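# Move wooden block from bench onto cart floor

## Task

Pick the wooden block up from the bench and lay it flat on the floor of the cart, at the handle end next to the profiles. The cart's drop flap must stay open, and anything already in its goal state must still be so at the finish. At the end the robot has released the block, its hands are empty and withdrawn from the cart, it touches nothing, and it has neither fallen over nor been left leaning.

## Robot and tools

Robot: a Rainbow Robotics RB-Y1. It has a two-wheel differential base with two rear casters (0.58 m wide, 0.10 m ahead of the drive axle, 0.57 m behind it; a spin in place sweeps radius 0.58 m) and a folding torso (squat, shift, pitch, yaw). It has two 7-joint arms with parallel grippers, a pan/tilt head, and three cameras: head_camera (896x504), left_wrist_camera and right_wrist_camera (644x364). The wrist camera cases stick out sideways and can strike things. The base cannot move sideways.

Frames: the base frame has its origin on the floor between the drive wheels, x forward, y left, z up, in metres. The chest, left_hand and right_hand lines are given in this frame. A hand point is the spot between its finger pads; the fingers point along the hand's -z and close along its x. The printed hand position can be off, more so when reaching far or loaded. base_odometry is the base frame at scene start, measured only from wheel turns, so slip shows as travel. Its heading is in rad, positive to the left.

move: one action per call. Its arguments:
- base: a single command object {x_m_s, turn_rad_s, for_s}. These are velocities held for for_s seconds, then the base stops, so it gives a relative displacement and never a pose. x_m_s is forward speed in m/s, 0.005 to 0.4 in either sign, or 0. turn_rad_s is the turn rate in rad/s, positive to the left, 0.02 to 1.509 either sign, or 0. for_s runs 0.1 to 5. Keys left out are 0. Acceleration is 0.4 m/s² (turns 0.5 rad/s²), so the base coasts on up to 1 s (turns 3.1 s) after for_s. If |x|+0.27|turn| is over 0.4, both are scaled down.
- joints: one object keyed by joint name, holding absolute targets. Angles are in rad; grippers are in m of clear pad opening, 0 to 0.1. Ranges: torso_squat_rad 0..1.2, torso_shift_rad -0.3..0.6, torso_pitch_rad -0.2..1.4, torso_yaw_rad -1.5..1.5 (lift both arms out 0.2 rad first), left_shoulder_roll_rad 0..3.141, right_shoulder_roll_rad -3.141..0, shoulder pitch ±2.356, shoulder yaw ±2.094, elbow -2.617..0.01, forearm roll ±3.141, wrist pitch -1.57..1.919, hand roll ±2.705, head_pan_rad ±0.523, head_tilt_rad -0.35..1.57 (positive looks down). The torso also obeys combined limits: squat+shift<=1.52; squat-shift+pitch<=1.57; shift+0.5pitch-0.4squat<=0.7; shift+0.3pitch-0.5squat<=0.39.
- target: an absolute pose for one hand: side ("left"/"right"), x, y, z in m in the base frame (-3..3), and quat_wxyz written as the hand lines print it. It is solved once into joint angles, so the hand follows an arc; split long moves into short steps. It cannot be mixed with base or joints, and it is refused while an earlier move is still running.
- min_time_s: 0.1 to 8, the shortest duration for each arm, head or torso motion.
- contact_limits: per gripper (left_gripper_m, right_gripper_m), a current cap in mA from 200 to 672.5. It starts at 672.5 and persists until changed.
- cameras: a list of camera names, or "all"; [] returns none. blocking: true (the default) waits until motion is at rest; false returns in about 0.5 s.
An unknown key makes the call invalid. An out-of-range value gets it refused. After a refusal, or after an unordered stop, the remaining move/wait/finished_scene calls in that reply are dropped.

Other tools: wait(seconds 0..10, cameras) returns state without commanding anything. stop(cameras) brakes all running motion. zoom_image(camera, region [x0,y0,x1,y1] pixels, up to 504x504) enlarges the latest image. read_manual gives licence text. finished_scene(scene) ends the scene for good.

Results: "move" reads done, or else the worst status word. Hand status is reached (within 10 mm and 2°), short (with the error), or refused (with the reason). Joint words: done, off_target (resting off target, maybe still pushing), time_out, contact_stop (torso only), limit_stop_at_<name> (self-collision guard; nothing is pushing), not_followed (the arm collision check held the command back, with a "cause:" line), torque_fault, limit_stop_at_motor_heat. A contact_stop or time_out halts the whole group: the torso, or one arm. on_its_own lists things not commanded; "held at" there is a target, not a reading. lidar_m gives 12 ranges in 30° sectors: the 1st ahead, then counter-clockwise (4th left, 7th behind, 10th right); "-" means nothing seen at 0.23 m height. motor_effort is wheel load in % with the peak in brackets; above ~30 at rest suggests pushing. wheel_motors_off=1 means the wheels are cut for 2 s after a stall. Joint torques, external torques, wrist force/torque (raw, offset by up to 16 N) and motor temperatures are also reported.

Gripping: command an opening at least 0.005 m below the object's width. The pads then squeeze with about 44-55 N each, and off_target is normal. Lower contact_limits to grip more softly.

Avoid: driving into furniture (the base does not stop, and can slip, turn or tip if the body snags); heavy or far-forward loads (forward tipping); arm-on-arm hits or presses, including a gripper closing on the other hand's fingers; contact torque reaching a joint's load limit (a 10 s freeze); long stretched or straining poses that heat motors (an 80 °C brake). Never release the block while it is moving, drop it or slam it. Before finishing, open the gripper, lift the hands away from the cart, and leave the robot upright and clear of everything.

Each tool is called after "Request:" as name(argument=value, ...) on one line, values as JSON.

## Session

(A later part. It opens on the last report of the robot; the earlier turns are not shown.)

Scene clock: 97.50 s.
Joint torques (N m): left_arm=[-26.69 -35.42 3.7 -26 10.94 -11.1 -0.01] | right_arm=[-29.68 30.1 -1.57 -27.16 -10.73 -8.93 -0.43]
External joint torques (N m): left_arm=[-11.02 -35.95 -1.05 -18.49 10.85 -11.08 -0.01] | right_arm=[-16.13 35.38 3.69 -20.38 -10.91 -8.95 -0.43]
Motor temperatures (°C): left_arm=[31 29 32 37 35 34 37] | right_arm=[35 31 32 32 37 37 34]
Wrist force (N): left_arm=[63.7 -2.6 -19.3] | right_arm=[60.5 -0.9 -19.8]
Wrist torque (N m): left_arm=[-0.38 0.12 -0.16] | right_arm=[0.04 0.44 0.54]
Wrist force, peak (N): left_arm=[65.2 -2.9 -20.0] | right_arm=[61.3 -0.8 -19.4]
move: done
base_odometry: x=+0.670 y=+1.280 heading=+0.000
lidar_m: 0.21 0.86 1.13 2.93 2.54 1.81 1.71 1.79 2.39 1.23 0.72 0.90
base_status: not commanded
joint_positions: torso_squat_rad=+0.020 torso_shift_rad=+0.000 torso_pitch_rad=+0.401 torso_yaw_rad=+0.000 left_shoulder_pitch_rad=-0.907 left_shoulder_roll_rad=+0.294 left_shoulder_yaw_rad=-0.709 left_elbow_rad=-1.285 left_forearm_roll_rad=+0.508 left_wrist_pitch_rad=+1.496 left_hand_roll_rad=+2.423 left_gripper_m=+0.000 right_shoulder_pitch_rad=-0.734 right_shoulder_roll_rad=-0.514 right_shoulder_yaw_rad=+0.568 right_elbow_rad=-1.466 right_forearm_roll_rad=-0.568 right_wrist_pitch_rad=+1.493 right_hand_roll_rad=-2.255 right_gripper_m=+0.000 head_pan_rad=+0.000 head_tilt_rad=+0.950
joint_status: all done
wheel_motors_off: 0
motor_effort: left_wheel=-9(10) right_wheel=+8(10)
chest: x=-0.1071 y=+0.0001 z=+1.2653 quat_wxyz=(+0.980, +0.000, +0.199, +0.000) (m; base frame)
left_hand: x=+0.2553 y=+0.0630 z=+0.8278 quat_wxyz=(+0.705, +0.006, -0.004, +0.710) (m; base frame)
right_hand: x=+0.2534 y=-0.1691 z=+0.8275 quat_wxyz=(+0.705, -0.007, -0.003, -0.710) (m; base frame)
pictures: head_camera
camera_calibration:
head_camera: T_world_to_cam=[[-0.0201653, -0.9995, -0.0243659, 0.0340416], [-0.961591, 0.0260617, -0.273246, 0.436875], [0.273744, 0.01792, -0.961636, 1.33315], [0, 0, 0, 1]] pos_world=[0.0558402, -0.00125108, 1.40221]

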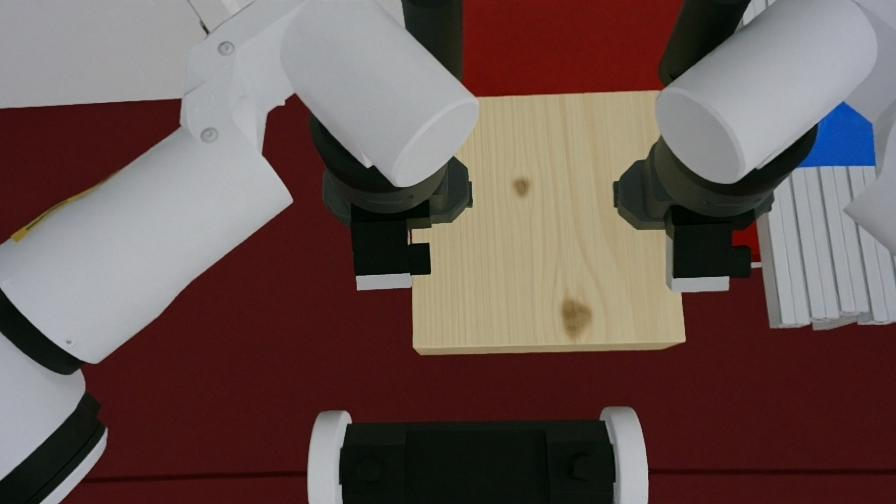

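Request:
move(base={"x_m_s":-0.3,"for_s":2.2}, cameras=["head_camera"])

Request:
move(base={"turn_rad_s":-0.6,"for_s":2.618}, cameras=["head_camera"])

Request:
move(base={"x_m_s":0.3,"for_s":4.6}, cameras=["head_camera"])

Request:
move(base={"turn_rad_s":0.6,"for_s":2.618}, joints={"head_tilt_rad":0.4}, cameras=["head_camera"])

Scene clock: 104.83 s.
Joint torques (N m): left_arm=[-27.18 -35.45 3.93 -26.07 11.01 -11.23 0.08] | right_arm=[-29.83 29.93 -1.62 -27.22 -10.78 -8.98 -0.45]
External joint torques (N m): left_arm=[-11.52 -35.98 -0.82 -18.56 10.92 -11.21 0.08] | right_arm=[-16.27 35.22 3.65 -20.44 -10.97 -9 -0.45]
Motor temperatures (°C): left_arm=[31 29 32 38 36 35 37] | right_arm=[35 31 32 33 38 38 34]
Wrist force (N): left_arm=[64.2 -3.4 -19.8] | right_arm=[60.2 -0.3 -19.5]
Wrist torque (N m): left_arm=[-0.38 0.19 -0.14] | right_arm=[0.00 0.42 0.52]
Wrist force, peak (N): left_arm=[65.4 -3.1 -20.5] | right_arm=[61.2 -0.9 -19.8]
move: done
base_odometry: x=+0.010 y=+1.280 heading=-0.001
lidar_m: 0.88 1.52 2.00 4.32 1.57 1.11 1.06 1.12 1.46 3.69 1.39 1.15
base_status: done (sent for 2.2 of 2.2 s)
joint_positions: torso_squat_rad=+0.020 torso_shift_rad=+0.000 torso_pitch_rad=+0.401 torso_yaw_rad=+0.000 left_shoulder_pitch_rad=-0.907 left_shoulder_roll_rad=+0.294 left_shoulder_yaw_rad=-0.709 left_elbow_rad=-1.285 left_forearm_roll_rad=+0.508 left_wrist_pitch_rad=+1.496 left_hand_roll_rad=+2.423 left_gripper_m=+0.000 right_shoulder_pitch_rad=-0.734 right_shoulder_roll_rad=-0.514 right_shoulder_yaw_rad=+0.568 right_elbow_rad=-1.466 right_forearm_roll_rad=-0.568 right_wrist_pitch_rad=+1.493 right_hand_roll_rad=-2.255 right_gripper_m=+0.000 head_pan_rad=+0.000 head_tilt_rad=+0.950
joint_status: not commanded
wheel_motors_off: 0
motor_effort: left_wheel=-14(28) right_wheel=+12(48)
chest: x=-0.1072 y=+0.0001 z=+1.2653 quat_wxyz=(+0.980, +0.000, +0.199, +0.000) (m; base frame)
left_hand: x=+0.2552 y=+0.0631 z=+0.8279 quat_wxyz=(+0.705, +0.006, -0.004, +0.710) (m; base frame)
right_hand: x=+0.2534 y=-0.1691 z=+0.8275 quat_wxyz=(+0.705, -0.007, -0.004, -0.710) (m; base frame)
pictures: head_camera
camera_calibration:
head_camera: T_world_to_cam=[[-0.0201611, -0.9995, -0.0243681, 0.0340448], [-0.961538, 0.0260617, -0.273432, 0.437063], [0.27393, 0.0179182, -0.961583, 1.33319], [0, 0, 0, 1]] pos_world=[0.0557399, -0.00125107, 1.4023]

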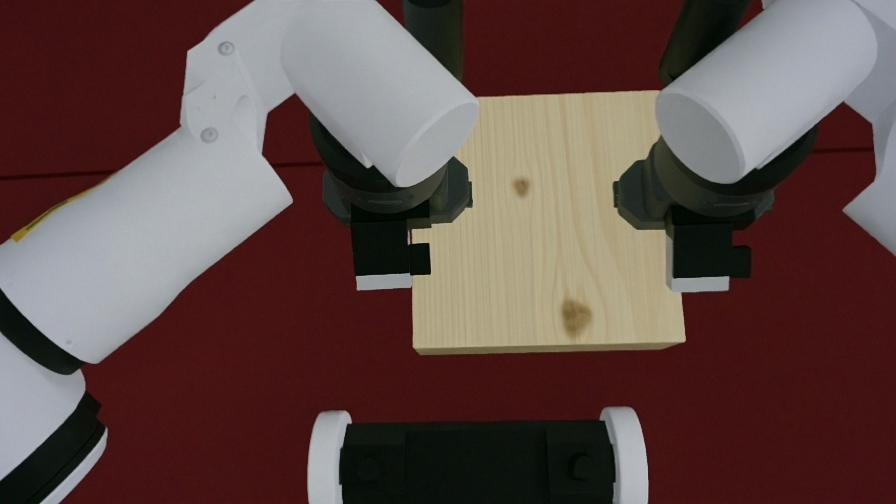

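Scene clock: 109.00 s.
Joint torques (N m): left_arm=[-27.44 -35.36 3.99 -26.04 10.89 -11.21 0.16] | right_arm=[-29.52 29.95 -1.55 -27.46 -10.84 -8.95 -0.61]
External joint torques (N m): left_arm=[-11.77 -35.89 -0.76 -18.54 10.8 -11.18 0.16] | right_arm=[-15.96 35.23 3.71 -20.67 -11.02 -8.97 -0.61]
Motor temperatures (°C): left_arm=[31 29 32 38 36 35 37] | right_arm=[35 31 32 34 38 38 34]
Wrist force (N): left_arm=[63.9 -3.3 -18.7] | right_arm=[60.1 -0.9 -18.8]
Wrist torque (N m): left_arm=[-0.34 0.21 -0.22] | right_arm=[0.08 0.39 0.54]
Wrist force, peak (N): left_arm=[64.8 -3.9 -19.8] | right_arm=[60.8 -1.4 -20.3]
move: done
base_odometry: x=+0.010 y=+1.281 heading=-1.581
lidar_m: 3.48 1.39 1.14 0.88 1.51 1.97 4.31 1.60 1.14 1.08 1.09 1.44
base_status: done (sent for 2.63 of 2.63 s)
joint_positions: torso_squat_rad=+0.020 torso_shift_rad=+0.000 torso_pitch_rad=+0.401 torso_yaw_rad=+0.000 left_shoulder_pitch_rad=-0.907 left_shoulder_roll_rad=+0.294 left_shoulder_yaw_rad=-0.709 left_elbow_rad=-1.285 left_forearm_roll_rad=+0.508 left_wrist_pitch_rad=+1.496 left_hand_roll_rad=+2.423 left_gripper_m=+0.000 right_shoulder_pitch_rad=-0.734 right_shoulder_roll_rad=-0.514 right_shoulder_yaw_rad=+0.568 right_elbow_rad=-1.466 right_forearm_roll_rad=-0.568 right_wrist_pitch_rad=+1.493 right_hand_roll_rad=-2.255 right_gripper_m=+0.000 head_pan_rad=+0.000 head_tilt_rad=+0.950
joint_status: not commanded
wheel_motors_off: 0
motor_effort: left_wheel=+16(47) right_wheel=+2(46)
chest: x=-0.1072 y=+0.0001 z=+1.2653 quat_wxyz=(+0.980, +0.000, +0.199, +0.000) (m; base frame)
left_hand: x=+0.2552 y=+0.0631 z=+0.8279 quat_wxyz=(+0.705, +0.006, -0.004, +0.710) (m; base frame)
right_hand: x=+0.2534 y=-0.1691 z=+0.8275 quat_wxyz=(+0.705, -0.007, -0.004, -0.710) (m; base frame)
pictures: head_camera
camera_calibration:
head_camera: T_world_to_cam=[[-0.0201611, -0.9995, -0.0243681, 0.0340448], [-0.961538, 0.0260617, -0.273432, 0.437063], [0.27393, 0.0179182, -0.961583, 1.33319], [0, 0, 0, 1]] pos_world=[0.0557399, -0.00125107, 1.4023]

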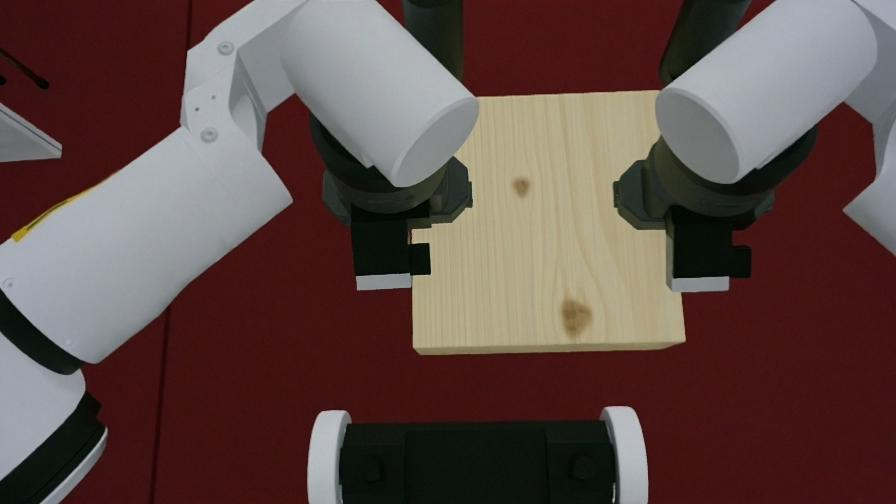

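Scene clock: 114.67 s.
Joint torques (N m): left_arm=[-26.72 -35.53 4.08 -26.1 10.99 -11.09 -0.03] | right_arm=[-29.24 30.47 -1.93 -27.27 -10.78 -8.84 -0.43]
External joint torques (N m): left_arm=[-11.06 -36.06 -0.68 -18.59 10.89 -11.07 -0.03] | right_arm=[-15.69 35.75 3.34 -20.49 -10.96 -8.86 -0.43]
Motor temperatures (°C): left_arm=[32 30 32 39 37 36 37] | right_arm=[35 32 32 35 39 39 34]
Wrist force (N): left_arm=[64.2 -2.7 -18.9] | right_arm=[60.1 -1.1 -19.8]
Wrist torque (N m): left_arm=[-0.38 0.21 -0.20] | right_arm=[0.06 0.38 0.55]
Wrist force, peak (N): left_arm=[65.2 -4.3 -19.3] | right_arm=[60.9 -1.0 -20.1]
move: done
base_odometry: x=-0.005 y=-0.099 heading=-1.581
lidar_m: 3.21 1.18 0.83 0.78 0.81 1.67 4.88 1.51 1.05 0.99 1.02 1.33
base_status: done (sent for 4.6 of 4.6 s)
joint_positions: torso_squat_rad=+0.020 torso_shift_rad=+0.000 torso_pitch_rad=+0.401 torso_yaw_rad=+0.000 left_shoulder_pitch_rad=-0.907 left_shoulder_roll_rad=+0.294 left_shoulder_yaw_rad=-0.709 left_elbow_rad=-1.285 left_forearm_roll_rad=+0.508 left_wrist_pitch_rad=+1.496 left_hand_roll_rad=+2.423 left_gripper_m=+0.000 right_shoulder_pitch_rad=-0.734 right_shoulder_roll_rad=-0.514 right_shoulder_yaw_rad=+0.568 right_elbow_rad=-1.466 right_forearm_roll_rad=-0.568 right_wrist_pitch_rad=+1.493 right_hand_roll_rad=-2.255 right_gripper_m=+0.000 head_pan_rad=+0.000 head_tilt_rad=+0.950
joint_status: not commanded
wheel_motors_off: 0
motor_effort: left_wheel=+1(46) right_wheel=-1(39)
chest: x=-0.1071 y=+0.0001 z=+1.2653 quat_wxyz=(+0.980, +0.000, +0.199, +0.000) (m; base frame)
left_hand: x=+0.2553 y=+0.0631 z=+0.8278 quat_wxyz=(+0.705, +0.006, -0.004, +0.710) (m; base frame)
right_hand: x=+0.2535 y=-0.1691 z=+0.8275 quat_wxyz=(+0.705, -0.007, -0.004, -0.710) (m; base frame)
pictures: head_camera
camera_calibration:
head_camera: T_world_to_cam=[[-0.0201664, -0.9995, -0.0243679, 0.0340444], [-0.961565, 0.026065, -0.273339, 0.437003], [0.273837, 0.017919, -0.961609, 1.3331], [0, 0, 0, 1]] pos_world=[0.0558401, -0.00125106, 1.40221]

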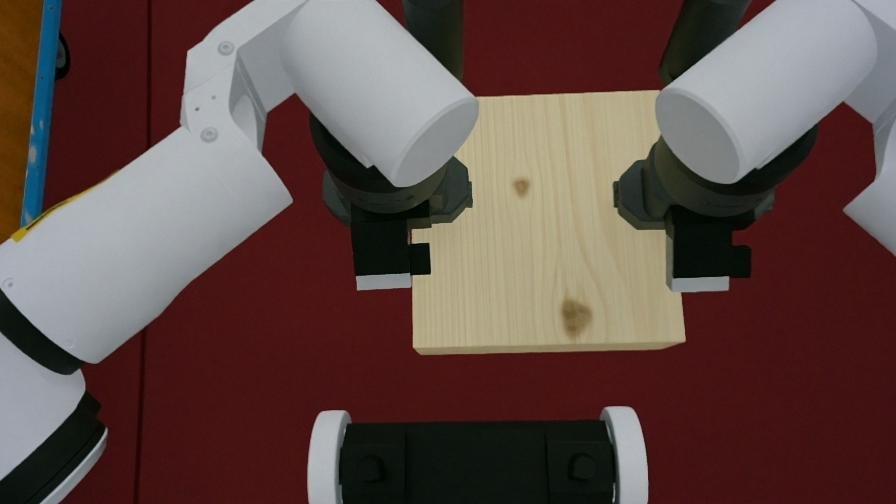

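Scene clock: 118.83 s.
Joint torques (N m): left_arm=[-26.4 -35.2 4.09 -26 10.9 -11.2 0.02] | right_arm=[-29.3 30.03 -1.64 -27.44 -10.95 -9.08 -0.57]
External joint torques (N m): left_arm=[-10.74 -35.74 -0.66 -18.5 10.81 -11.17 0.02] | right_arm=[-15.75 35.31 3.62 -20.65 -11.13 -9.1 -0.57]
Motor temperatures (°C): left_arm=[32 30 32 39 37 36 37] | right_arm=[35 32 32 35 39 39 34]
Wrist force (N): left_arm=[63.9 -2.9 -19.0] | right_arm=[60.7 -0.5 -19.1]
Wrist torque (N m): left_arm=[-0.38 0.16 -0.21] | right_arm=[-0.01 0.45 0.57]
Wrist force, peak (N): left_arm=[65.0 -4.0 -20.2] | right_arm=[61.2 -1.2 -20.1]
move: done
base_odometry: x=-0.005 y=-0.099 heading=-0.001
lidar_m: 0.78 1.11 1.67 4.41 1.46 1.04 0.98 1.03 1.38 3.44 1.16 0.83
base_status: done (sent for 2.63 of 2.63 s)
joint_positions: torso_squat_rad=+0.020 torso_shift_rad=+0.000 torso_pitch_rad=+0.401 torso_yaw_rad=+0.000 left_shoulder_pitch_rad=-0.907 left_shoulder_roll_rad=+0.294 left_shoulder_yaw_rad=-0.709 left_elbow_rad=-1.285 left_forearm_roll_rad=+0.508 left_wrist_pitch_rad=+1.496 left_hand_roll_rad=+2.423 left_gripper_m=+0.000 right_shoulder_pitch_rad=-0.734 right_shoulder_roll_rad=-0.514 right_shoulder_yaw_rad=+0.568 right_elbow_rad=-1.466 right_forearm_roll_rad=-0.568 right_wrist_pitch_rad=+1.493 right_hand_roll_rad=-2.255 right_gripper_m=+0.000 head_pan_rad=+0.000 head_tilt_rad=+0.400
joint_status: all done
wheel_motors_off: 0
motor_effort: left_wheel=+0(42) right_wheel=+18(37)
chest: x=-0.1071 y=+0.0001 z=+1.2653 quat_wxyz=(+0.980, +0.000, +0.199, +0.000) (m; base frame)
left_hand: x=+0.2553 y=+0.0631 z=+0.8279 quat_wxyz=(+0.705, +0.006, -0.004, +0.710) (m; base frame)
right_hand: x=+0.2534 y=-0.1691 z=+0.8275 quat_wxyz=(+0.705, -0.007, -0.004, -0.710) (m; base frame)
pictures: head_camera
camera_calibration:
head_camera: T_world_to_cam=[[-0.00445741, -0.9995, -0.0313123, 0.0441893], [-0.676918, 0.0260636, -0.735597, 1.10558], [0.736045, 0.017917, -0.676696, 0.926654], [0, 0, 0, 1]] pos_world=[0.0665261, -0.00125106, 1.44171]

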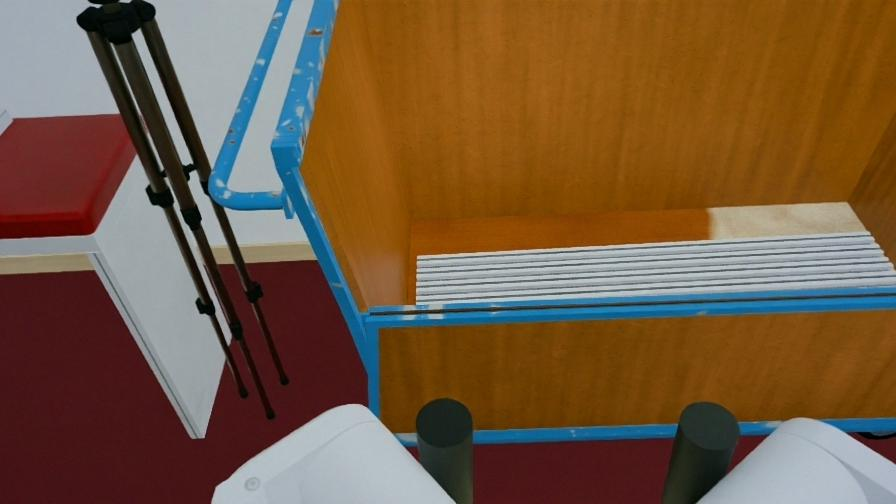

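Request:
move(base={"x_m_s":0.2,"for_s":1.5}, joints={"head_tilt_rad":0.6}, cameras=["head_camera"])

Request:
zoom_image(camera="head_camera", region=[300, 0, 800, 300])

Scene clock: 129.37 s.
Joint torques (N m): left_arm=[-26.61 -35.3 4.08 -25.98 10.98 -11.16 -0.03] | right_arm=[-29.14 30.23 -1.77 -27.47 -10.92 -8.92 -0.47]
External joint torques (N m): left_arm=[-10.95 -35.83 -0.67 -18.47 10.89 -11.13 -0.02] | right_arm=[-15.58 35.51 3.5 -20.68 -11.1 -8.94 -0.47]
Motor temperatures (°C): left_arm=[32 30 32 40 37 36 37] | right_arm=[36 32 32 36 40 39 34]
Wrist force (N): left_arm=[64.3 -3.9 -19.5] | right_arm=[60.9 -0.4 -19.6]
Wrist torque (N m): left_arm=[-0.32 0.22 -0.25] | right_arm=[0.01 0.45 0.54]
Wrist force, peak (N): left_arm=[65.1 -2.2 -19.3] | right_arm=[60.9 -0.6 -20.5]
move: done
base_odometry: x=+0.295 y=-0.100 heading=-0.001
lidar_m: 0.47 0.51 0.91 4.45 1.91 1.33 1.29 1.34 1.80 4.49 0.73 0.50
base_status: done (sent for 1.5 of 1.5 s)
joint_positions: torso_squat_rad=+0.020 torso_shift_rad=+0.000 torso_pitch_rad=+0.401 torso_yaw_rad=+0.000 left_shoulder_pitch_rad=-0.907 left_shoulder_roll_rad=+0.294 left_shoulder_yaw_rad=-0.709 left_elbow_rad=-1.285 left_forearm_roll_rad=+0.508 left_wrist_pitch_rad=+1.496 left_hand_roll_rad=+2.423 left_gripper_m=+0.000 right_shoulder_pitch_rad=-0.734 right_shoulder_roll_rad=-0.514 right_shoulder_yaw_rad=+0.568 right_elbow_rad=-1.466 right_forearm_roll_rad=-0.568 right_wrist_pitch_rad=+1.493 right_hand_roll_rad=-2.255 right_gripper_m=+0.000 head_pan_rad=+0.000 head_tilt_rad=+0.600
joint_status: all done
wheel_motors_off: 0
motor_effort: left_wheel=+6(38) right_wheel=-6(47)
chest: x=-0.1071 y=+0.0001 z=+1.2653 quat_wxyz=(+0.980, +0.000, +0.199, +0.000) (m; base frame)
left_hand: x=+0.2553 y=+0.0630 z=+0.8279 quat_wxyz=(+0.705, +0.006, -0.004, +0.710) (m; base frame)
right_hand: x=+0.2535 y=-0.1691 z=+0.8275 quat_wxyz=(+0.705, -0.007, -0.004, -0.710) (m; base frame)
pictures: head_camera
camera_calibration:
head_camera: T_world_to_cam=[[-0.010646, -0.999502, -0.0297208, 0.0418492], [-0.809587, 0.0260608, -0.586421, 0.889521], [0.586903, 0.0178185, -0.809461, 1.11668], [0, 0, 0, 1]] pos_world=[0.0652055, -0.00125082, 1.42679]

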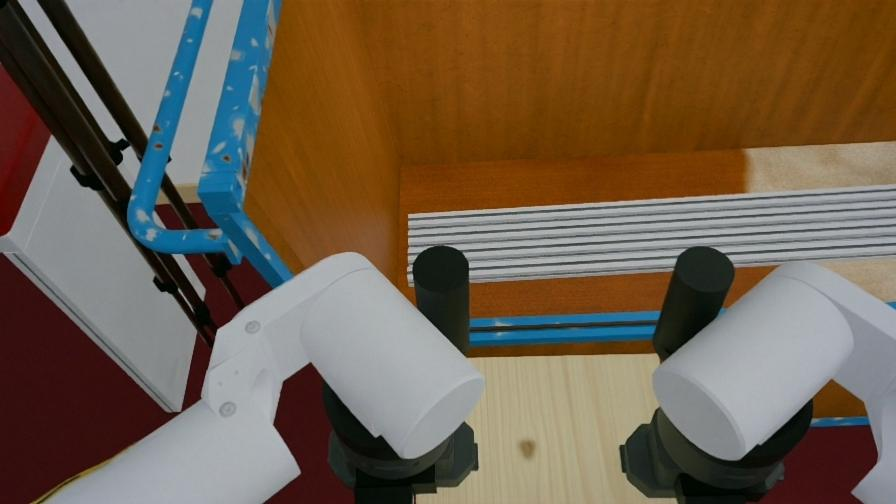

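Scaled by 1.008 from the camera's 896x504 image, which has a finer 1280x720 frame.

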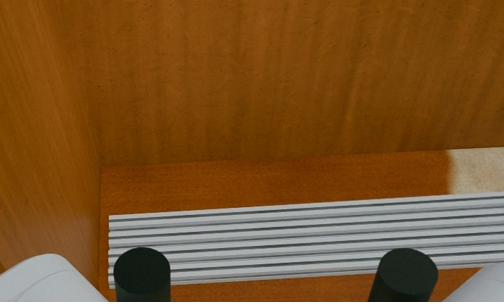

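Request:
move(base={"x_m_s":-0.2,"for_s":1.5}, cameras=[])

Request:
move(base={"turn_rad_s":0.6,"for_s":2.618}, cameras=[])

Request:
move(base={"x_m_s":0.3,"for_s":4.6}, cameras=[])

Request:
move(base={"turn_rad_s":-0.6,"for_s":2.618}, joints={"head_tilt_rad":0.7}, cameras=["head_camera"])

Scene clock: 166.67 s.
Joint torques (N m): left_arm=[-26.99 -35.24 4.2 -26.16 10.98 -11.19 0.05] | right_arm=[-29.9 29.93 -1.8 -27.4 -10.85 -8.91 -0.59]
External joint torques (N m): left_arm=[-11.32 -35.77 -0.56 -18.66 10.89 -11.16 0.05] | right_arm=[-16.34 35.21 3.46 -20.62 -11.03 -8.93 -0.59]
Motor temperatures (°C): left_arm=[32 31 32 42 38 37 37] | right_arm=[36 33 32 39 41 40 34]
Wrist force (N): left_arm=[63.8 -3.4 -18.4] | right_arm=[60.6 -0.1 -19.5]
Wrist torque (N m): left_arm=[-0.38 0.25 -0.22] | right_arm=[0.01 0.44 0.53]
Wrist force, peak (N): left_arm=[65.1 -4.2 -19.3] | right_arm=[61.3 -0.4 -19.4]
move: done
base_odometry: x=-0.005 y=-0.099 heading=+0.000
lidar_m: 0.78 1.10 1.67 4.40 1.45 1.03 0.98 1.04 1.37 3.46 1.15 0.82
base_status: done (sent for 1.5 of 1.5 s)
joint_positions: torso_squat_rad=+0.020 torso_shift_rad=+0.000 torso_pitch_rad=+0.401 torso_yaw_rad=+0.000 left_shoulder_pitch_rad=-0.907 left_shoulder_roll_rad=+0.294 left_shoulder_yaw_rad=-0.709 left_elbow_rad=-1.285 left_forearm_roll_rad=+0.508 left_wrist_pitch_rad=+1.496 left_hand_roll_rad=+2.423 left_gripper_m=+0.000 right_shoulder_pitch_rad=-0.734 right_shoulder_roll_rad=-0.514 right_shoulder_yaw_rad=+0.569 right_elbow_rad=-1.466 right_forearm_roll_rad=-0.568 right_wrist_pitch_rad=+1.493 right_hand_roll_rad=-2.255 right_gripper_m=+0.000 head_pan_rad=+0.000 head_tilt_rad=+0.600
joint_status: not commanded
wheel_motors_off: 0
motor_effort: left_wheel=+12(36) right_wheel=-12(27)
chest: x=-0.1072 y=+0.0001 z=+1.2653 quat_wxyz=(+0.980, +0.000, +0.199, +0.000) (m; base frame)
left_hand: x=+0.2552 y=+0.0631 z=+0.8279 quat_wxyz=(+0.705, +0.006, -0.004, +0.710) (m; base frame)
right_hand: x=+0.2534 y=-0.1691 z=+0.8275 quat_wxyz=(+0.705, -0.007, -0.004, -0.710) (m; base frame)
pictures: none
No camera images: "cameras" was empty.

Scene clock: 170.83 s.
Joint torques (N m): left_arm=[-27.11 -35.41 3.83 -26.13 10.92 -11.22 0.01] | right_arm=[-29.62 30.11 -2.04 -27.4 -11 -8.97 -0.53]
External joint torques (N m): left_arm=[-11.45 -35.95 -0.92 -18.63 10.83 -11.2 0.01] | right_arm=[-16.06 35.39 3.22 -20.61 -11.18 -8.99 -0.53]
Motor temperatures (°C): left_arm=[33 31 32 42 39 37 37] | right_arm=[36 33 32 39 41 40 34]
Wrist force (N): left_arm=[64.3 -3.3 -18.9] | right_arm=[59.8 -1.0 -19.6]
Wrist torque (N m): left_arm=[-0.28 0.27 -0.21] | right_arm=[0.07 0.36 0.55]
Wrist force, peak (N): left_arm=[64.7 -3.9 -20.1] | right_arm=[61.2 -0.7 -19.6]
move: done
base_odometry: x=-0.005 y=-0.099 heading=+1.580
lidar_m: 4.07 1.43 1.03 0.98 1.02 1.38 3.71 1.15 0.85 0.81 1.12 1.67
base_status: done (sent for 2.63 of 2.63 s)
joint_positions: torso_squat_rad=+0.020 torso_shift_rad=+0.000 torso_pitch_rad=+0.401 torso_yaw_rad=+0.000 left_shoulder_pitch_rad=-0.907 left_shoulder_roll_rad=+0.294 left_shoulder_yaw_rad=-0.709 left_elbow_rad=-1.285 left_forearm_roll_rad=+0.508 left_wrist_pitch_rad=+1.496 left_hand_roll_rad=+2.423 left_gripper_m=+0.000 right_shoulder_pitch_rad=-0.734 right_shoulder_roll_rad=-0.514 right_shoulder_yaw_rad=+0.569 right_elbow_rad=-1.466 right_forearm_roll_rad=-0.568 right_wrist_pitch_rad=+1.493 right_hand_roll_rad=-2.255 right_gripper_m=+0.000 head_pan_rad=+0.000 head_tilt_rad=+0.600
joint_status: not commanded
wheel_motors_off: 0
motor_effort: left_wheel=+3(46) right_wheel=+15(48)
chest: x=-0.1072 y=+0.0001 z=+1.2653 quat_wxyz=(+0.980, +0.000, +0.199, +0.000) (m; base frame)
left_hand: x=+0.2552 y=+0.0631 z=+0.8279 quat_wxyz=(+0.705, +0.006, -0.004, +0.710) (m; base frame)
right_hand: x=+0.2534 y=-0.1691 z=+0.8275 quat_wxyz=(+0.705, -0.007, -0.004, -0.710) (m; base frame)
pictures: none
No camera images: "cameras" was empty.

Scene clock: 176.53 s.
Joint torques (N m): left_arm=[-26.51 -35.41 4.23 -26.13 11.02 -11.1 0] | right_arm=[-29.25 30.09 -1.58 -27.31 -10.91 -9.02 -0.58]
External joint torques (N m): left_arm=[-10.85 -35.94 -0.52 -18.63 10.93 -11.07 0] | right_arm=[-15.7 35.37 3.68 -20.53 -11.09 -9.04 -0.58]
Motor temperatures (°C): left_arm=[33 31 32 42 39 37 37] | right_arm=[36 33 32 39 41 40 34]
Wrist force (N): left_arm=[63.9 -3.5 -19.2] | right_arm=[60.8 -1.4 -19.7]
Wrist torque (N m): left_arm=[-0.30 0.22 -0.17] | right_arm=[0.09 0.46 0.56]
Wrist force, peak (N): left_arm=[65.0 -3.6 -20.1] | right_arm=[61.3 -2.0 -19.4]
move: done
base_odometry: x=-0.018 y=+1.281 heading=+1.581
lidar_m: 4.11 1.45 1.04 1.00 1.03 1.41 3.74 1.45 1.21 0.96 1.58 2.14
base_status: done (sent for 4.6 of 4.6 s)
joint_positions: torso_squat_rad=+0.020 torso_shift_rad=+0.000 torso_pitch_rad=+0.401 torso_yaw_rad=+0.000 left_shoulder_pitch_rad=-0.907 left_shoulder_roll_rad=+0.294 left_shoulder_yaw_rad=-0.709 left_elbow_rad=-1.285 left_forearm_roll_rad=+0.508 left_wrist_pitch_rad=+1.496 left_hand_roll_rad=+2.423 left_gripper_m=+0.000 right_shoulder_pitch_rad=-0.734 right_shoulder_roll_rad=-0.514 right_shoulder_yaw_rad=+0.569 right_elbow_rad=-1.466 right_forearm_roll_rad=-0.568 right_wrist_pitch_rad=+1.493 right_hand_roll_rad=-2.255 right_gripper_m=+0.000 head_pan_rad=+0.000 head_tilt_rad=+0.600
joint_status: not commanded
wheel_motors_off: 0
motor_effort: left_wheel=+13(38) right_wheel=-12(48)
chest: x=-0.1071 y=+0.0001 z=+1.2653 quat_wxyz=(+0.980, +0.000, +0.199, +0.000) (m; base frame)
left_hand: x=+0.2553 y=+0.0630 z=+0.8279 quat_wxyz=(+0.705, +0.006, -0.004, +0.710) (m; base frame)
right_hand: x=+0.2534 y=-0.1691 z=+0.8275 quat_wxyz=(+0.705, -0.007, -0.004, -0.710) (m; base frame)
pictures: none
No camera images: "cameras" was empty.

Scene clock: 180.73 s.
Joint torques (N m): left_arm=[-26.69 -35.27 3.84 -26.32 10.95 -11.14 0.09] | right_arm=[-29.37 30.16 -1.68 -27.26 -10.94 -9.13 -0.5]
External joint torques (N m): left_arm=[-11.03 -35.8 -0.92 -18.82 10.86 -11.12 0.09] | right_arm=[-15.82 35.45 3.59 -20.48 -11.13 -9.15 -0.5]
Motor temperatures (°C): left_arm=[33 31 32 42 39 37 37] | right_arm=[36 33 32 39 41 40 34]
Wrist force (N): left_arm=[63.5 -3.0 -19.3] | right_arm=[60.7 -0.8 -19.1]
Wrist torque (N m): left_arm=[-0.41 0.17 -0.18] | right_arm=[0.04 0.45 0.54]
Wrist force, peak (N): left_arm=[64.8 -3.7 -19.4] | right_arm=[61.2 -0.5 -19.5]
move: done
base_odometry: x=-0.018 y=+1.280 heading=+0.001
lidar_m: 0.94 1.56 2.11 4.31 1.47 1.05 0.99 1.05 1.39 3.51 1.44 1.19
base_status: done (sent for 2.63 of 2.63 s)
joint_positions: torso_squat_rad=+0.020 torso_shift_rad=+0.000 torso_pitch_rad=+0.401 torso_yaw_rad=+0.000 left_shoulder_pitch_rad=-0.907 left_shoulder_roll_rad=+0.294 left_shoulder_yaw_rad=-0.709 left_elbow_rad=-1.285 left_forearm_roll_rad=+0.508 left_wrist_pitch_rad=+1.496 left_hand_roll_rad=+2.423 left_gripper_m=+0.000 right_shoulder_pitch_rad=-0.734 right_shoulder_roll_rad=-0.514 right_shoulder_yaw_rad=+0.569 right_elbow_rad=-1.466 right_forearm_roll_rad=-0.568 right_wrist_pitch_rad=+1.493 right_hand_roll_rad=-2.255 right_gripper_m=+0.000 head_pan_rad=+0.000 head_tilt_rad=+0.700
joint_status: all done
wheel_motors_off: 0
motor_effort: left_wheel=+20(36) right_wheel=+0(42)
chest: x=-0.1071 y=+0.0000 z=+1.2653 quat_wxyz=(+0.980, +0.000, +0.199, +0.000) (m; base frame)
left_hand: x=+0.2553 y=+0.0631 z=+0.8278 quat_wxyz=(+0.705, +0.006, -0.004, +0.710) (m; base frame)
right_hand: x=+0.2534 y=-0.1691 z=+0.8275 quat_wxyz=(+0.705, -0.007, -0.004, -0.710) (m; base frame)
pictures: head_camera
camera_calibration:
head_camera: T_world_to_cam=[[-0.0135109, -0.9995, -0.028599, 0.0402025], [-0.864066, 0.0260642, -0.502703, 0.768435], [0.503197, 0.0179195, -0.863986, 1.1945], [0, 0, 0, 1]] pos_world=[0.0634537, -0.00125107, 1.41947]

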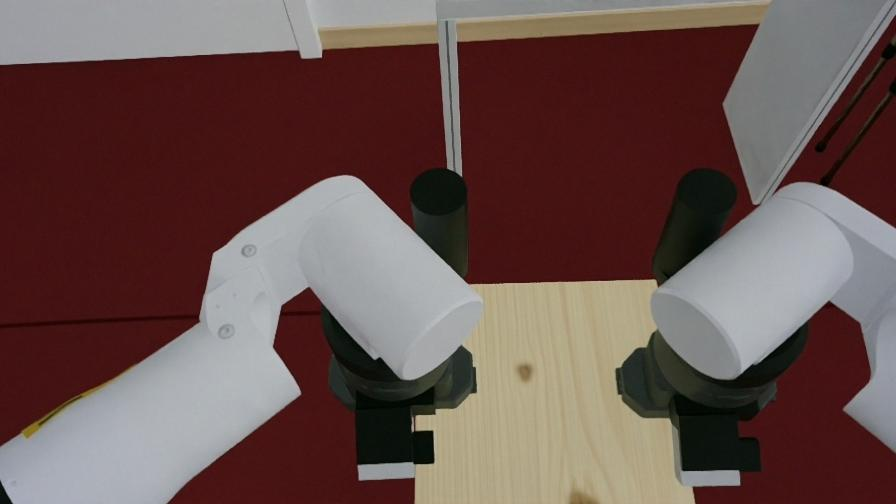

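Request:
move(base={"x_m_s":0.3,"for_s":2.43}, joints={"head_tilt_rad":0.95}, cameras=["head_camera","right_wrist_camera"])

Scene clock: 185.53 s.
Joint torques (N m): left_arm=[-26.54 -35.24 4.24 -26.2 10.91 -11.15 -0.01] | right_arm=[-29.79 30.25 -1.6 -27.36 -10.85 -8.86 -0.51]
External joint torques (N m): left_arm=[-10.88 -35.77 -0.51 -18.69 10.82 -11.12 -0.01] | right_arm=[-16.24 35.53 3.66 -20.57 -11.03 -8.88 -0.51]
Motor temperatures (°C): left_arm=[33 31 32 42 39 37 37] | right_arm=[36 33 32 39 41 40 34]
Wrist force (N): left_arm=[64.3 -3.0 -19.1] | right_arm=[60.6 -0.9 -19.7]
Wrist torque (N m): left_arm=[-0.39 0.22 -0.23] | right_arm=[0.08 0.45 0.53]
Wrist force, peak (N): left_arm=[65.2 -4.1 -19.9] | right_arm=[60.8 0.2 -19.8]
move: done
base_odometry: x=+0.712 y=+1.281 heading=+0.001
lidar_m: 0.21 0.84 1.11 2.91 2.56 1.82 1.72 1.79 2.40 1.22 0.73 0.89
base_status: done (sent for 2.43 of 2.43 s)
joint_positions: torso_squat_rad=+0.020 torso_shift_rad=+0.000 torso_pitch_rad=+0.401 torso_yaw_rad=+0.000 left_shoulder_pitch_rad=-0.907 left_shoulder_roll_rad=+0.294 left_shoulder_yaw_rad=-0.709 left_elbow_rad=-1.285 left_forearm_roll_rad=+0.508 left_wrist_pitch_rad=+1.496 left_hand_roll_rad=+2.423 left_gripper_m=+0.000 right_shoulder_pitch_rad=-0.734 right_shoulder_roll_rad=-0.514 right_shoulder_yaw_rad=+0.569 right_elbow_rad=-1.466 right_forearm_roll_rad=-0.568 right_wrist_pitch_rad=+1.493 right_hand_roll_rad=-2.255 right_gripper_m=+0.000 head_pan_rad=+0.000 head_tilt_rad=+0.950
joint_status: all done
wheel_motors_off: 0
motor_effort: left_wheel=-5(46) right_wheel=+6(39)
chest: x=-0.1071 y=+0.0000 z=+1.2653 quat_wxyz=(+0.980, +0.000, +0.199, +0.000) (m; base frame)
left_hand: x=+0.2553 y=+0.0630 z=+0.8279 quat_wxyz=(+0.705, +0.006, -0.004, +0.710) (m; base frame)
right_hand: x=+0.2535 y=-0.1691 z=+0.8275 quat_wxyz=(+0.705, -0.007, -0.004, -0.710) (m; base frame)
pictures: head_camera, right_wrist_camera
camera_calibration:
head_camera: T_world_to_cam=[[-0.0201626, -0.9995, -0.0243669, 0.0340428], [-0.961565, 0.0260611, -0.273339, 0.437004], [0.273837, 0.0179191, -0.961609, 1.3331], [0, 0, 0, 1]] pos_world=[0.0558401, -0.00125107, 1.40221]
right_wrist_camera: T_world_to_cam=[[-0.0223143, 0.998928, -0.0405549, 0.206889], [0.86381, 0.0396866, 0.502252, -0.600716], [0.503323, -0.0238243, -0.86377, 0.655364], [0, 0, 0, 1]] pos_world=[0.193662, -0.167213, 0.876185]

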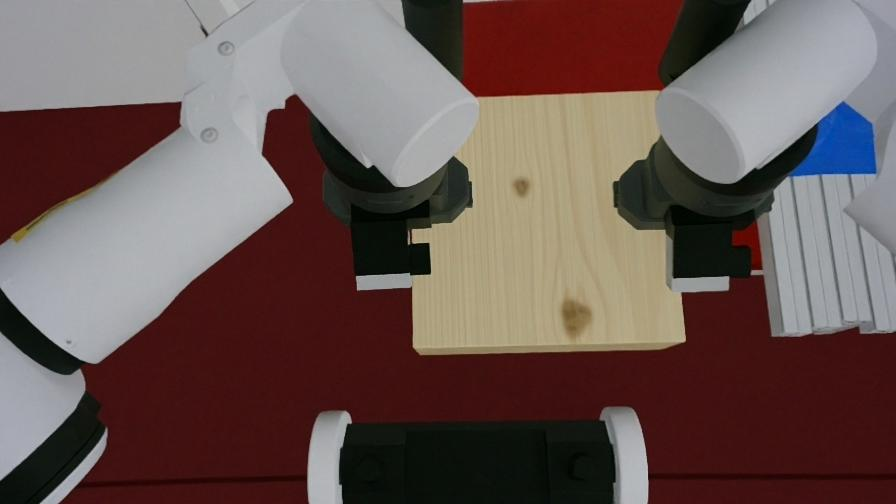

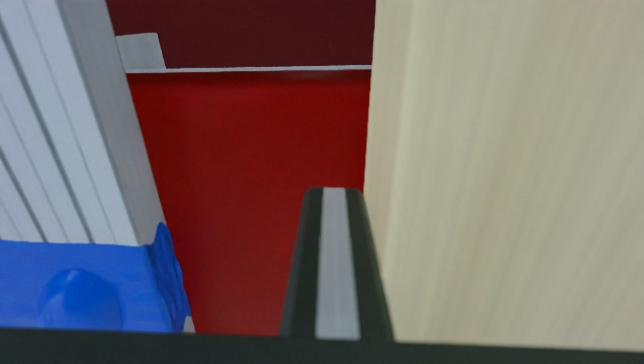

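Request:
move(base={"x_m_s":0.1,"for_s":0.4}, joints={"torso_squat_rad":0.3}, min_time_s=2, cameras=[])

Request:
move(joints={"torso_squat_rad":0.355}, min_time_s=1.5, cameras=["head_camera"])

Scene clock: 188.97 s.
Joint torques (N m): left_arm=[-26.6 -35.53 4.13 -26.07 10.99 -11.26 0] | right_arm=[-29.33 29.99 -1.95 -27.26 -10.85 -8.93 -0.46]
External joint torques (N m): left_arm=[-10.93 -36.06 -0.62 -18.56 10.9 -11.24 0] | right_arm=[-15.78 35.27 3.32 -20.47 -11.03 -8.95 -0.46]
Motor temperatures (°C): left_arm=[33 31 32 42 39 37 37] | right_arm=[36 33 32 39 41 40 34]
Wrist force (N): left_arm=[64.1 -3.7 -20.3] | right_arm=[60.4 -1.2 -19.7]
Wrist torque (N m): left_arm=[-0.28 0.17 -0.21] | right_arm=[0.07 0.42 0.55]
Wrist force, peak (N): left_arm=[65.5 -3.3 -19.7] | right_arm=[60.6 -0.5 -20.6]
move: done
base_odometry: x=+0.752 y=+1.281 heading=+0.001
lidar_m: 0.17 0.17 1.07 2.78 2.61 1.86 1.76 1.85 2.47 1.22 0.71 0.86
base_status: done (sent for 0.4 of 0.4 s)
joint_positions: torso_squat_rad=+0.300 torso_shift_rad=+0.000 torso_pitch_rad=+0.401 torso_yaw_rad=+0.000 left_shoulder_pitch_rad=-0.907 left_shoulder_roll_rad=+0.294 left_shoulder_yaw_rad=-0.709 left_elbow_rad=-1.285 left_forearm_roll_rad=+0.508 left_wrist_pitch_rad=+1.496 left_hand_roll_rad=+2.423 left_gripper_m=+0.000 right_shoulder_pitch_rad=-0.734 right_shoulder_roll_rad=-0.514 right_shoulder_yaw_rad=+0.569 right_elbow_rad=-1.466 right_forearm_roll_rad=-0.568 right_wrist_pitch_rad=+1.493 right_hand_roll_rad=-2.255 right_gripper_m=+0.000 head_pan_rad=+0.000 head_tilt_rad=+0.950
joint_status: all done
wheel_motors_off: 0
motor_effort: left_wheel=-5(19) right_wheel=+3(30)
chest: x=-0.1072 y=+0.0000 z=+1.2342 quat_wxyz=(+0.980, +0.000, +0.199, +0.000) (m; base frame)
left_hand: x=+0.2553 y=+0.0630 z=+0.7968 quat_wxyz=(+0.705, +0.006, -0.004, +0.710) (m; base frame)
right_hand: x=+0.2534 y=-0.1691 z=+0.7965 quat_wxyz=(+0.705, -0.007, -0.004, -0.710) (m; base frame)
pictures: none
No camera images: "cameras" was empty.

Scene clock: 190.77 s.
Joint torques (N m): left_arm=[-16.99 -37.61 -0.57 -20.39 11.65 -13.83 0.03] | right_arm=[-19.39 35.21 2.18 -20.41 -11.3 -11.58 -0.59]
External joint torques (N m): left_arm=[-1.21 -38.18 -5.36 -12.88 11.56 -13.8 0.03] | right_arm=[-5.73 40.54 7.49 -13.62 -11.49 -11.59 -0.59]
Motor temperatures (°C): left_arm=[33 31 32 42 39 37 37] | right_arm=[36 33 32 39 41 41 34]
Wrist force (N): left_arm=[77.7 1.9 27.0] | right_arm=[71.9 -7.4 29.6]
Wrist torque (N m): left_arm=[-0.07 0.69 -0.29] | right_arm=[-0.35 0.98 0.73]
Wrist force, peak (N): left_arm=[78.0 0.8 27.4] | right_arm=[72.6 -7.2 30.5]
move: done
base_odometry: x=+0.752 y=+1.281 heading=+0.001
lidar_m: 0.16 0.18 1.08 2.77 2.61 1.86 1.77 1.85 2.45 1.22 0.71 0.85
base_status: not commanded
joint_positions: torso_squat_rad=+0.355 torso_shift_rad=-0.001 torso_pitch_rad=+0.397 torso_yaw_rad=+0.000 left_shoulder_pitch_rad=-0.910 left_shoulder_roll_rad=+0.295 left_shoulder_yaw_rad=-0.708 left_elbow_rad=-1.286 left_forearm_roll_rad=+0.508 left_wrist_pitch_rad=+1.497 left_hand_roll_rad=+2.423 left_gripper_m=+0.000 right_shoulder_pitch_rad=-0.736 right_shoulder_roll_rad=-0.515 right_shoulder_yaw_rad=+0.568 right_elbow_rad=-1.468 right_forearm_roll_rad=-0.568 right_wrist_pitch_rad=+1.493 right_hand_roll_rad=-2.255 right_gripper_m=+0.000 head_pan_rad=+0.000 head_tilt_rad=+0.950
joint_status: all done
wheel_motors_off: 0
motor_effort: left_wheel=-5(6) right_wheel=+4(6)
chest: x=-0.1088 y=+0.0002 z=+1.2221 quat_wxyz=(+0.980, +0.000, +0.197, +0.000) (m; base frame)
left_hand: x=+0.2564 y=+0.0628 z=+0.7871 quat_wxyz=(+0.705, +0.004, -0.006, +0.709) (m; base frame)
right_hand: x=+0.2548 y=-0.1691 z=+0.7869 quat_wxyz=(+0.705, -0.004, -0.006, -0.709) (m; base frame)
pictures: head_camera
camera_calibration:
head_camera: T_world_to_cam=[[-0.0200413, -0.999506, -0.0242113, 0.0328422], [-0.960684, 0.0259588, -0.276427, 0.427384], [0.276919, 0.0177195, -0.96073, 1.29137], [0, 0, 0, 1]] pos_world=[0.053635, -0.00115088, 1.35959]

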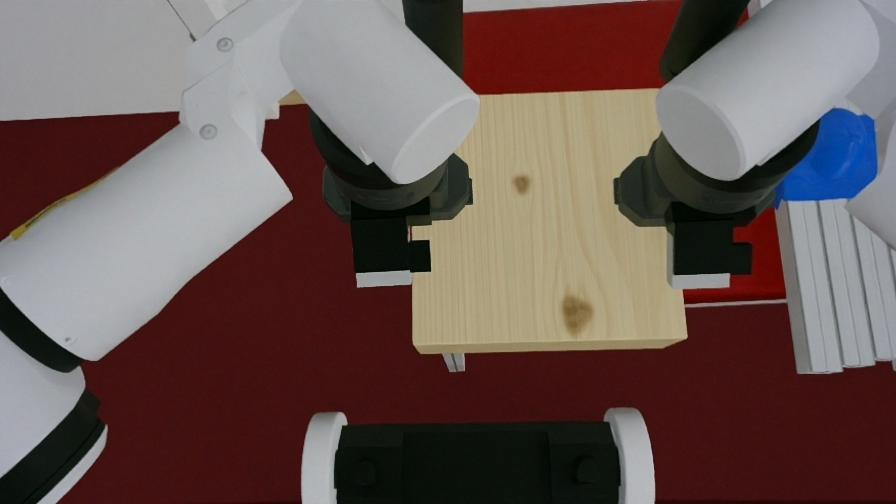

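Request:
move(joints={"torso_squat_rad":0.335}, min_time_s=1, cameras=[])

Request:
move(joints={"left_shoulder_roll_rad":0.38,"right_shoulder_roll_rad":-0.6}, min_time_s=1.5, cameras=["head_camera"])

Request:
move(joints={"torso_squat_rad":0.0}, cameras=["head_camera"])

Scene clock: 194.40 s.
Joint torques (N m): left_arm=[-21.97 -37.58 1.22 -23.7 11.63 -11.32 0.03] | right_arm=[-23.33 34.32 1.17 -23.87 -11.3 -9.09 -0.55]
External joint torques (N m): left_arm=[-6.27 -38.12 -3.54 -16.19 11.54 -11.29 0.03] | right_arm=[-9.73 39.63 6.46 -17.09 -11.48 -9.11 -0.55]
Motor temperatures (°C): left_arm=[33 31 32 42 39 38 37] | right_arm=[36 33 32 39 41 41 34]
Wrist force (N): left_arm=[65.6 -6.5 -9.4] | right_arm=[61.3 0.8 -6.9]
Wrist torque (N m): left_arm=[-0.29 0.26 -0.19] | right_arm=[-0.12 0.49 0.57]
Wrist force, peak (N): left_arm=[77.8 0.9 27.6] | right_arm=[72.7 -6.7 30.8]
move: done
base_odometry: x=+0.752 y=+1.281 heading=+0.001
lidar_m: 0.17 0.18 1.06 2.77 2.60 1.87 1.76 1.84 2.46 1.21 0.70 0.85
base_status: not commanded
joint_positions: torso_squat_rad=+0.335 torso_shift_rad=+0.000 torso_pitch_rad=+0.400 torso_yaw_rad=+0.000 left_shoulder_pitch_rad=-0.909 left_shoulder_roll_rad=+0.295 left_shoulder_yaw_rad=-0.708 left_elbow_rad=-1.286 left_forearm_roll_rad=+0.508 left_wrist_pitch_rad=+1.496 left_hand_roll_rad=+2.423 left_gripper_m=+0.000 right_shoulder_pitch_rad=-0.736 right_shoulder_roll_rad=-0.515 right_shoulder_yaw_rad=+0.568 right_elbow_rad=-1.467 right_forearm_roll_rad=-0.568 right_wrist_pitch_rad=+1.493 right_hand_roll_rad=-2.255 right_gripper_m=+0.000 head_pan_rad=+0.000 head_tilt_rad=+0.950
joint_status: all done
wheel_motors_off: 0
motor_effort: left_wheel=-4(6) right_wheel=+6(7)
chest: x=-0.1075 y=+0.0002 z=+1.2266 quat_wxyz=(+0.980, +0.000, +0.199, +0.000) (m; base frame)
left_hand: x=+0.2561 y=+0.0630 z=+0.7900 quat_wxyz=(+0.705, +0.005, -0.005, +0.710) (m; base frame)
right_hand: x=+0.2546 y=-0.1692 z=+0.7899 quat_wxyz=(+0.705, -0.006, -0.005, -0.709) (m; base frame)
pictures: none
No camera images: "cameras" was empty.

Scene clock: 196.20 s.
Joint torques (N m): left_arm=[-15.79 2.02 5.4 -7.51 0.31 -0.52 0.08] | right_arm=[-15.92 -8.77 -4.27 -7.48 -0.19 -0.09 -0.28]
External joint torques (N m): left_arm=[0.2 -0.36 0.14 -0.44 0.35 -0.55 0.08] | right_arm=[-2.26 -1.72 1.58 -1.17 -0.52 -0.15 -0.29]
Motor temperatures (°C): left_arm=[33 31 32 42 39 37 37] | right_arm=[36 33 32 39 41 41 34]
Wrist force (N): left_arm=[0.3 2.6 -7.3] | right_arm=[-1.2 1.7 -5.2]
Wrist torque (N m): left_arm=[-0.48 0.16 0.10] | right_arm=[-0.17 0.04 -0.08]
Wrist force, peak (N): left_arm=[65.8 -6.0 -10.0] | right_arm=[61.9 0.9 -6.3]
move: done
base_odometry: x=+0.752 y=+1.281 heading=+0.001
lidar_m: 0.16 0.17 1.06 2.77 2.62 1.85 1.77 1.84 2.46 1.22 0.71 0.85
base_status: not commanded
joint_positions: torso_squat_rad=+0.335 torso_shift_rad=+0.000 torso_pitch_rad=+0.400 torso_yaw_rad=+0.000 left_shoulder_pitch_rad=-0.910 left_shoulder_roll_rad=+0.380 left_shoulder_yaw_rad=-0.709 left_elbow_rad=-1.290 left_forearm_roll_rad=+0.511 left_wrist_pitch_rad=+1.493 left_hand_roll_rad=+2.423 left_gripper_m=+0.000 right_shoulder_pitch_rad=-0.737 right_shoulder_roll_rad=-0.600 right_shoulder_yaw_rad=+0.569 right_elbow_rad=-1.471 right_forearm_roll_rad=-0.570 right_wrist_pitch_rad=+1.491 right_hand_roll_rad=-2.255 right_gripper_m=+0.000 head_pan_rad=+0.000 head_tilt_rad=+0.950
joint_status: all done
wheel_motors_off: 0
motor_effort: left_wheel=-4(5) right_wheel=+6(7)
chest: x=-0.1075 y=+0.0001 z=+1.2266 quat_wxyz=(+0.980, +0.000, +0.199, +0.000) (m; base frame)
left_hand: x=+0.2735 y=+0.1107 z=+0.7893 quat_wxyz=(+0.691, +0.019, -0.037, +0.721) (m; base frame)
right_hand: x=+0.2661 y=-0.2152 z=+0.7954 quat_wxyz=(+0.696, -0.023, -0.039, -0.716) (m; base frame)
pictures: head_camera
camera_calibration:
head_camera: T_world_to_cam=[[-0.0201049, -0.999506, -0.0241602, 0.0329097], [-0.961373, 0.0259616, -0.274023, 0.426917], [0.274515, 0.0177178, -0.96142, 1.29592], [0, 0, 0, 1]] pos_world=[0.055339, -0.00115086, 1.3637]

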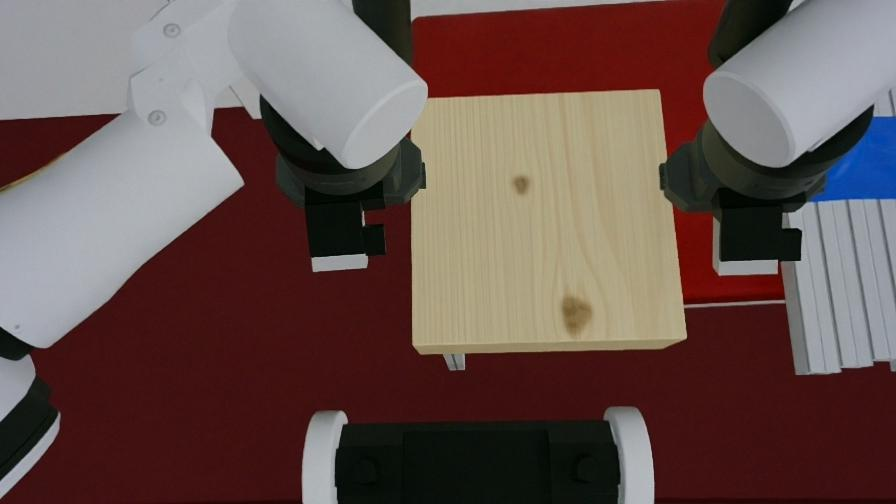

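Scene clock: 198.10 s.
Joint torques (N m): left_arm=[-15.3 2.05 5.41 -7.4 0.08 -0.45 0.05] | right_arm=[-15.39 -8.73 -4.69 -7.38 -0.06 0.03 -0.26]
External joint torques (N m): left_arm=[0.69 -0.33 0.15 -0.33 0.12 -0.48 0.06] | right_arm=[-1.73 -1.68 1.15 -1.06 -0.38 -0.04 -0.27]
Motor temperatures (°C): left_arm=[32 31 32 41 38 37 37] | right_arm=[36 33 32 38 41 40 34]
Wrist force (N): left_arm=[-0.3 2.6 -7.0] | right_arm=[-1.5 1.3 -5.4]
Wrist torque (N m): left_arm=[-0.46 0.04 0.10] | right_arm=[-0.16 -0.01 -0.06]
Wrist force, peak (N): left_arm=[-0.3 2.3 -8.4] | right_arm=[-1.8 1.8 -5.7]
move: done
base_odometry: x=+0.752 y=+1.281 heading=+0.001
lidar_m: 0.17 0.17 1.06 2.78 2.59 1.86 1.77 1.85 2.46 1.22 0.71 0.85
base_status: not commanded
joint_positions: torso_squat_rad=+0.000 torso_shift_rad=+0.000 torso_pitch_rad=+0.400 torso_yaw_rad=+0.000 left_shoulder_pitch_rad=-0.910 left_shoulder_roll_rad=+0.380 left_shoulder_yaw_rad=-0.709 left_elbow_rad=-1.290 left_forearm_roll_rad=+0.511 left_wrist_pitch_rad=+1.493 left_hand_roll_rad=+2.423 left_gripper_m=+0.000 right_shoulder_pitch_rad=-0.738 right_shoulder_roll_rad=-0.600 right_shoulder_yaw_rad=+0.569 right_elbow_rad=-1.471 right_forearm_roll_rad=-0.570 right_wrist_pitch_rad=+1.491 right_hand_roll_rad=-2.255 right_gripper_m=+0.000 head_pan_rad=+0.000 head_tilt_rad=+0.950
joint_status: all done
wheel_motors_off: 0
motor_effort: left_wheel=-4(7) right_wheel=+5(7)
chest: x=-0.1075 y=+0.0002 z=+1.2655 quat_wxyz=(+0.980, +0.000, +0.199, +0.000) (m; base frame)
left_hand: x=+0.2735 y=+0.1107 z=+0.8283 quat_wxyz=(+0.692, +0.019, -0.037, +0.721) (m; base frame)
right_hand: x=+0.2661 y=-0.2152 z=+0.8344 quat_wxyz=(+0.696, -0.023, -0.039, -0.716) (m; base frame)
pictures: head_camera
camera_calibration:
head_camera: T_world_to_cam=[[-0.0201038, -0.999506, -0.0241583, 0.0338487], [-0.961399, 0.0259582, -0.27393, 0.437545], [0.274422, 0.0177187, -0.961446, 1.33333], [0, 0, 0, 1]] pos_world=[0.0554392, -0.00115088, 1.4026]

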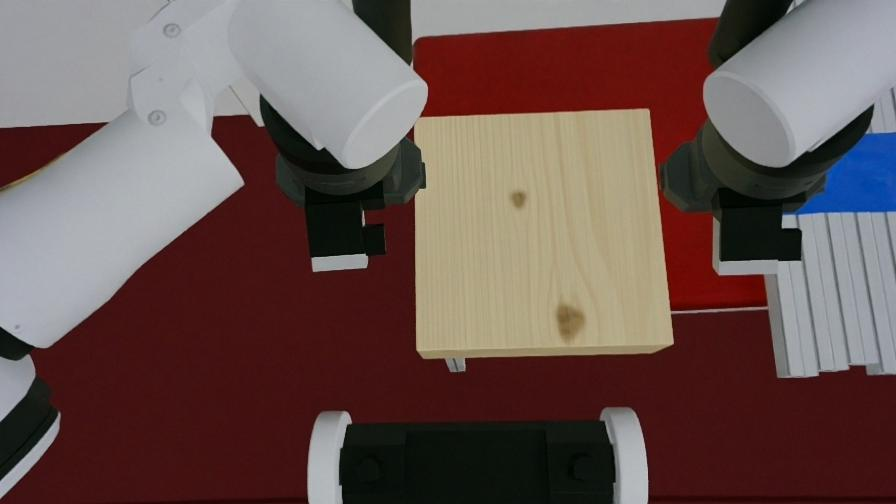

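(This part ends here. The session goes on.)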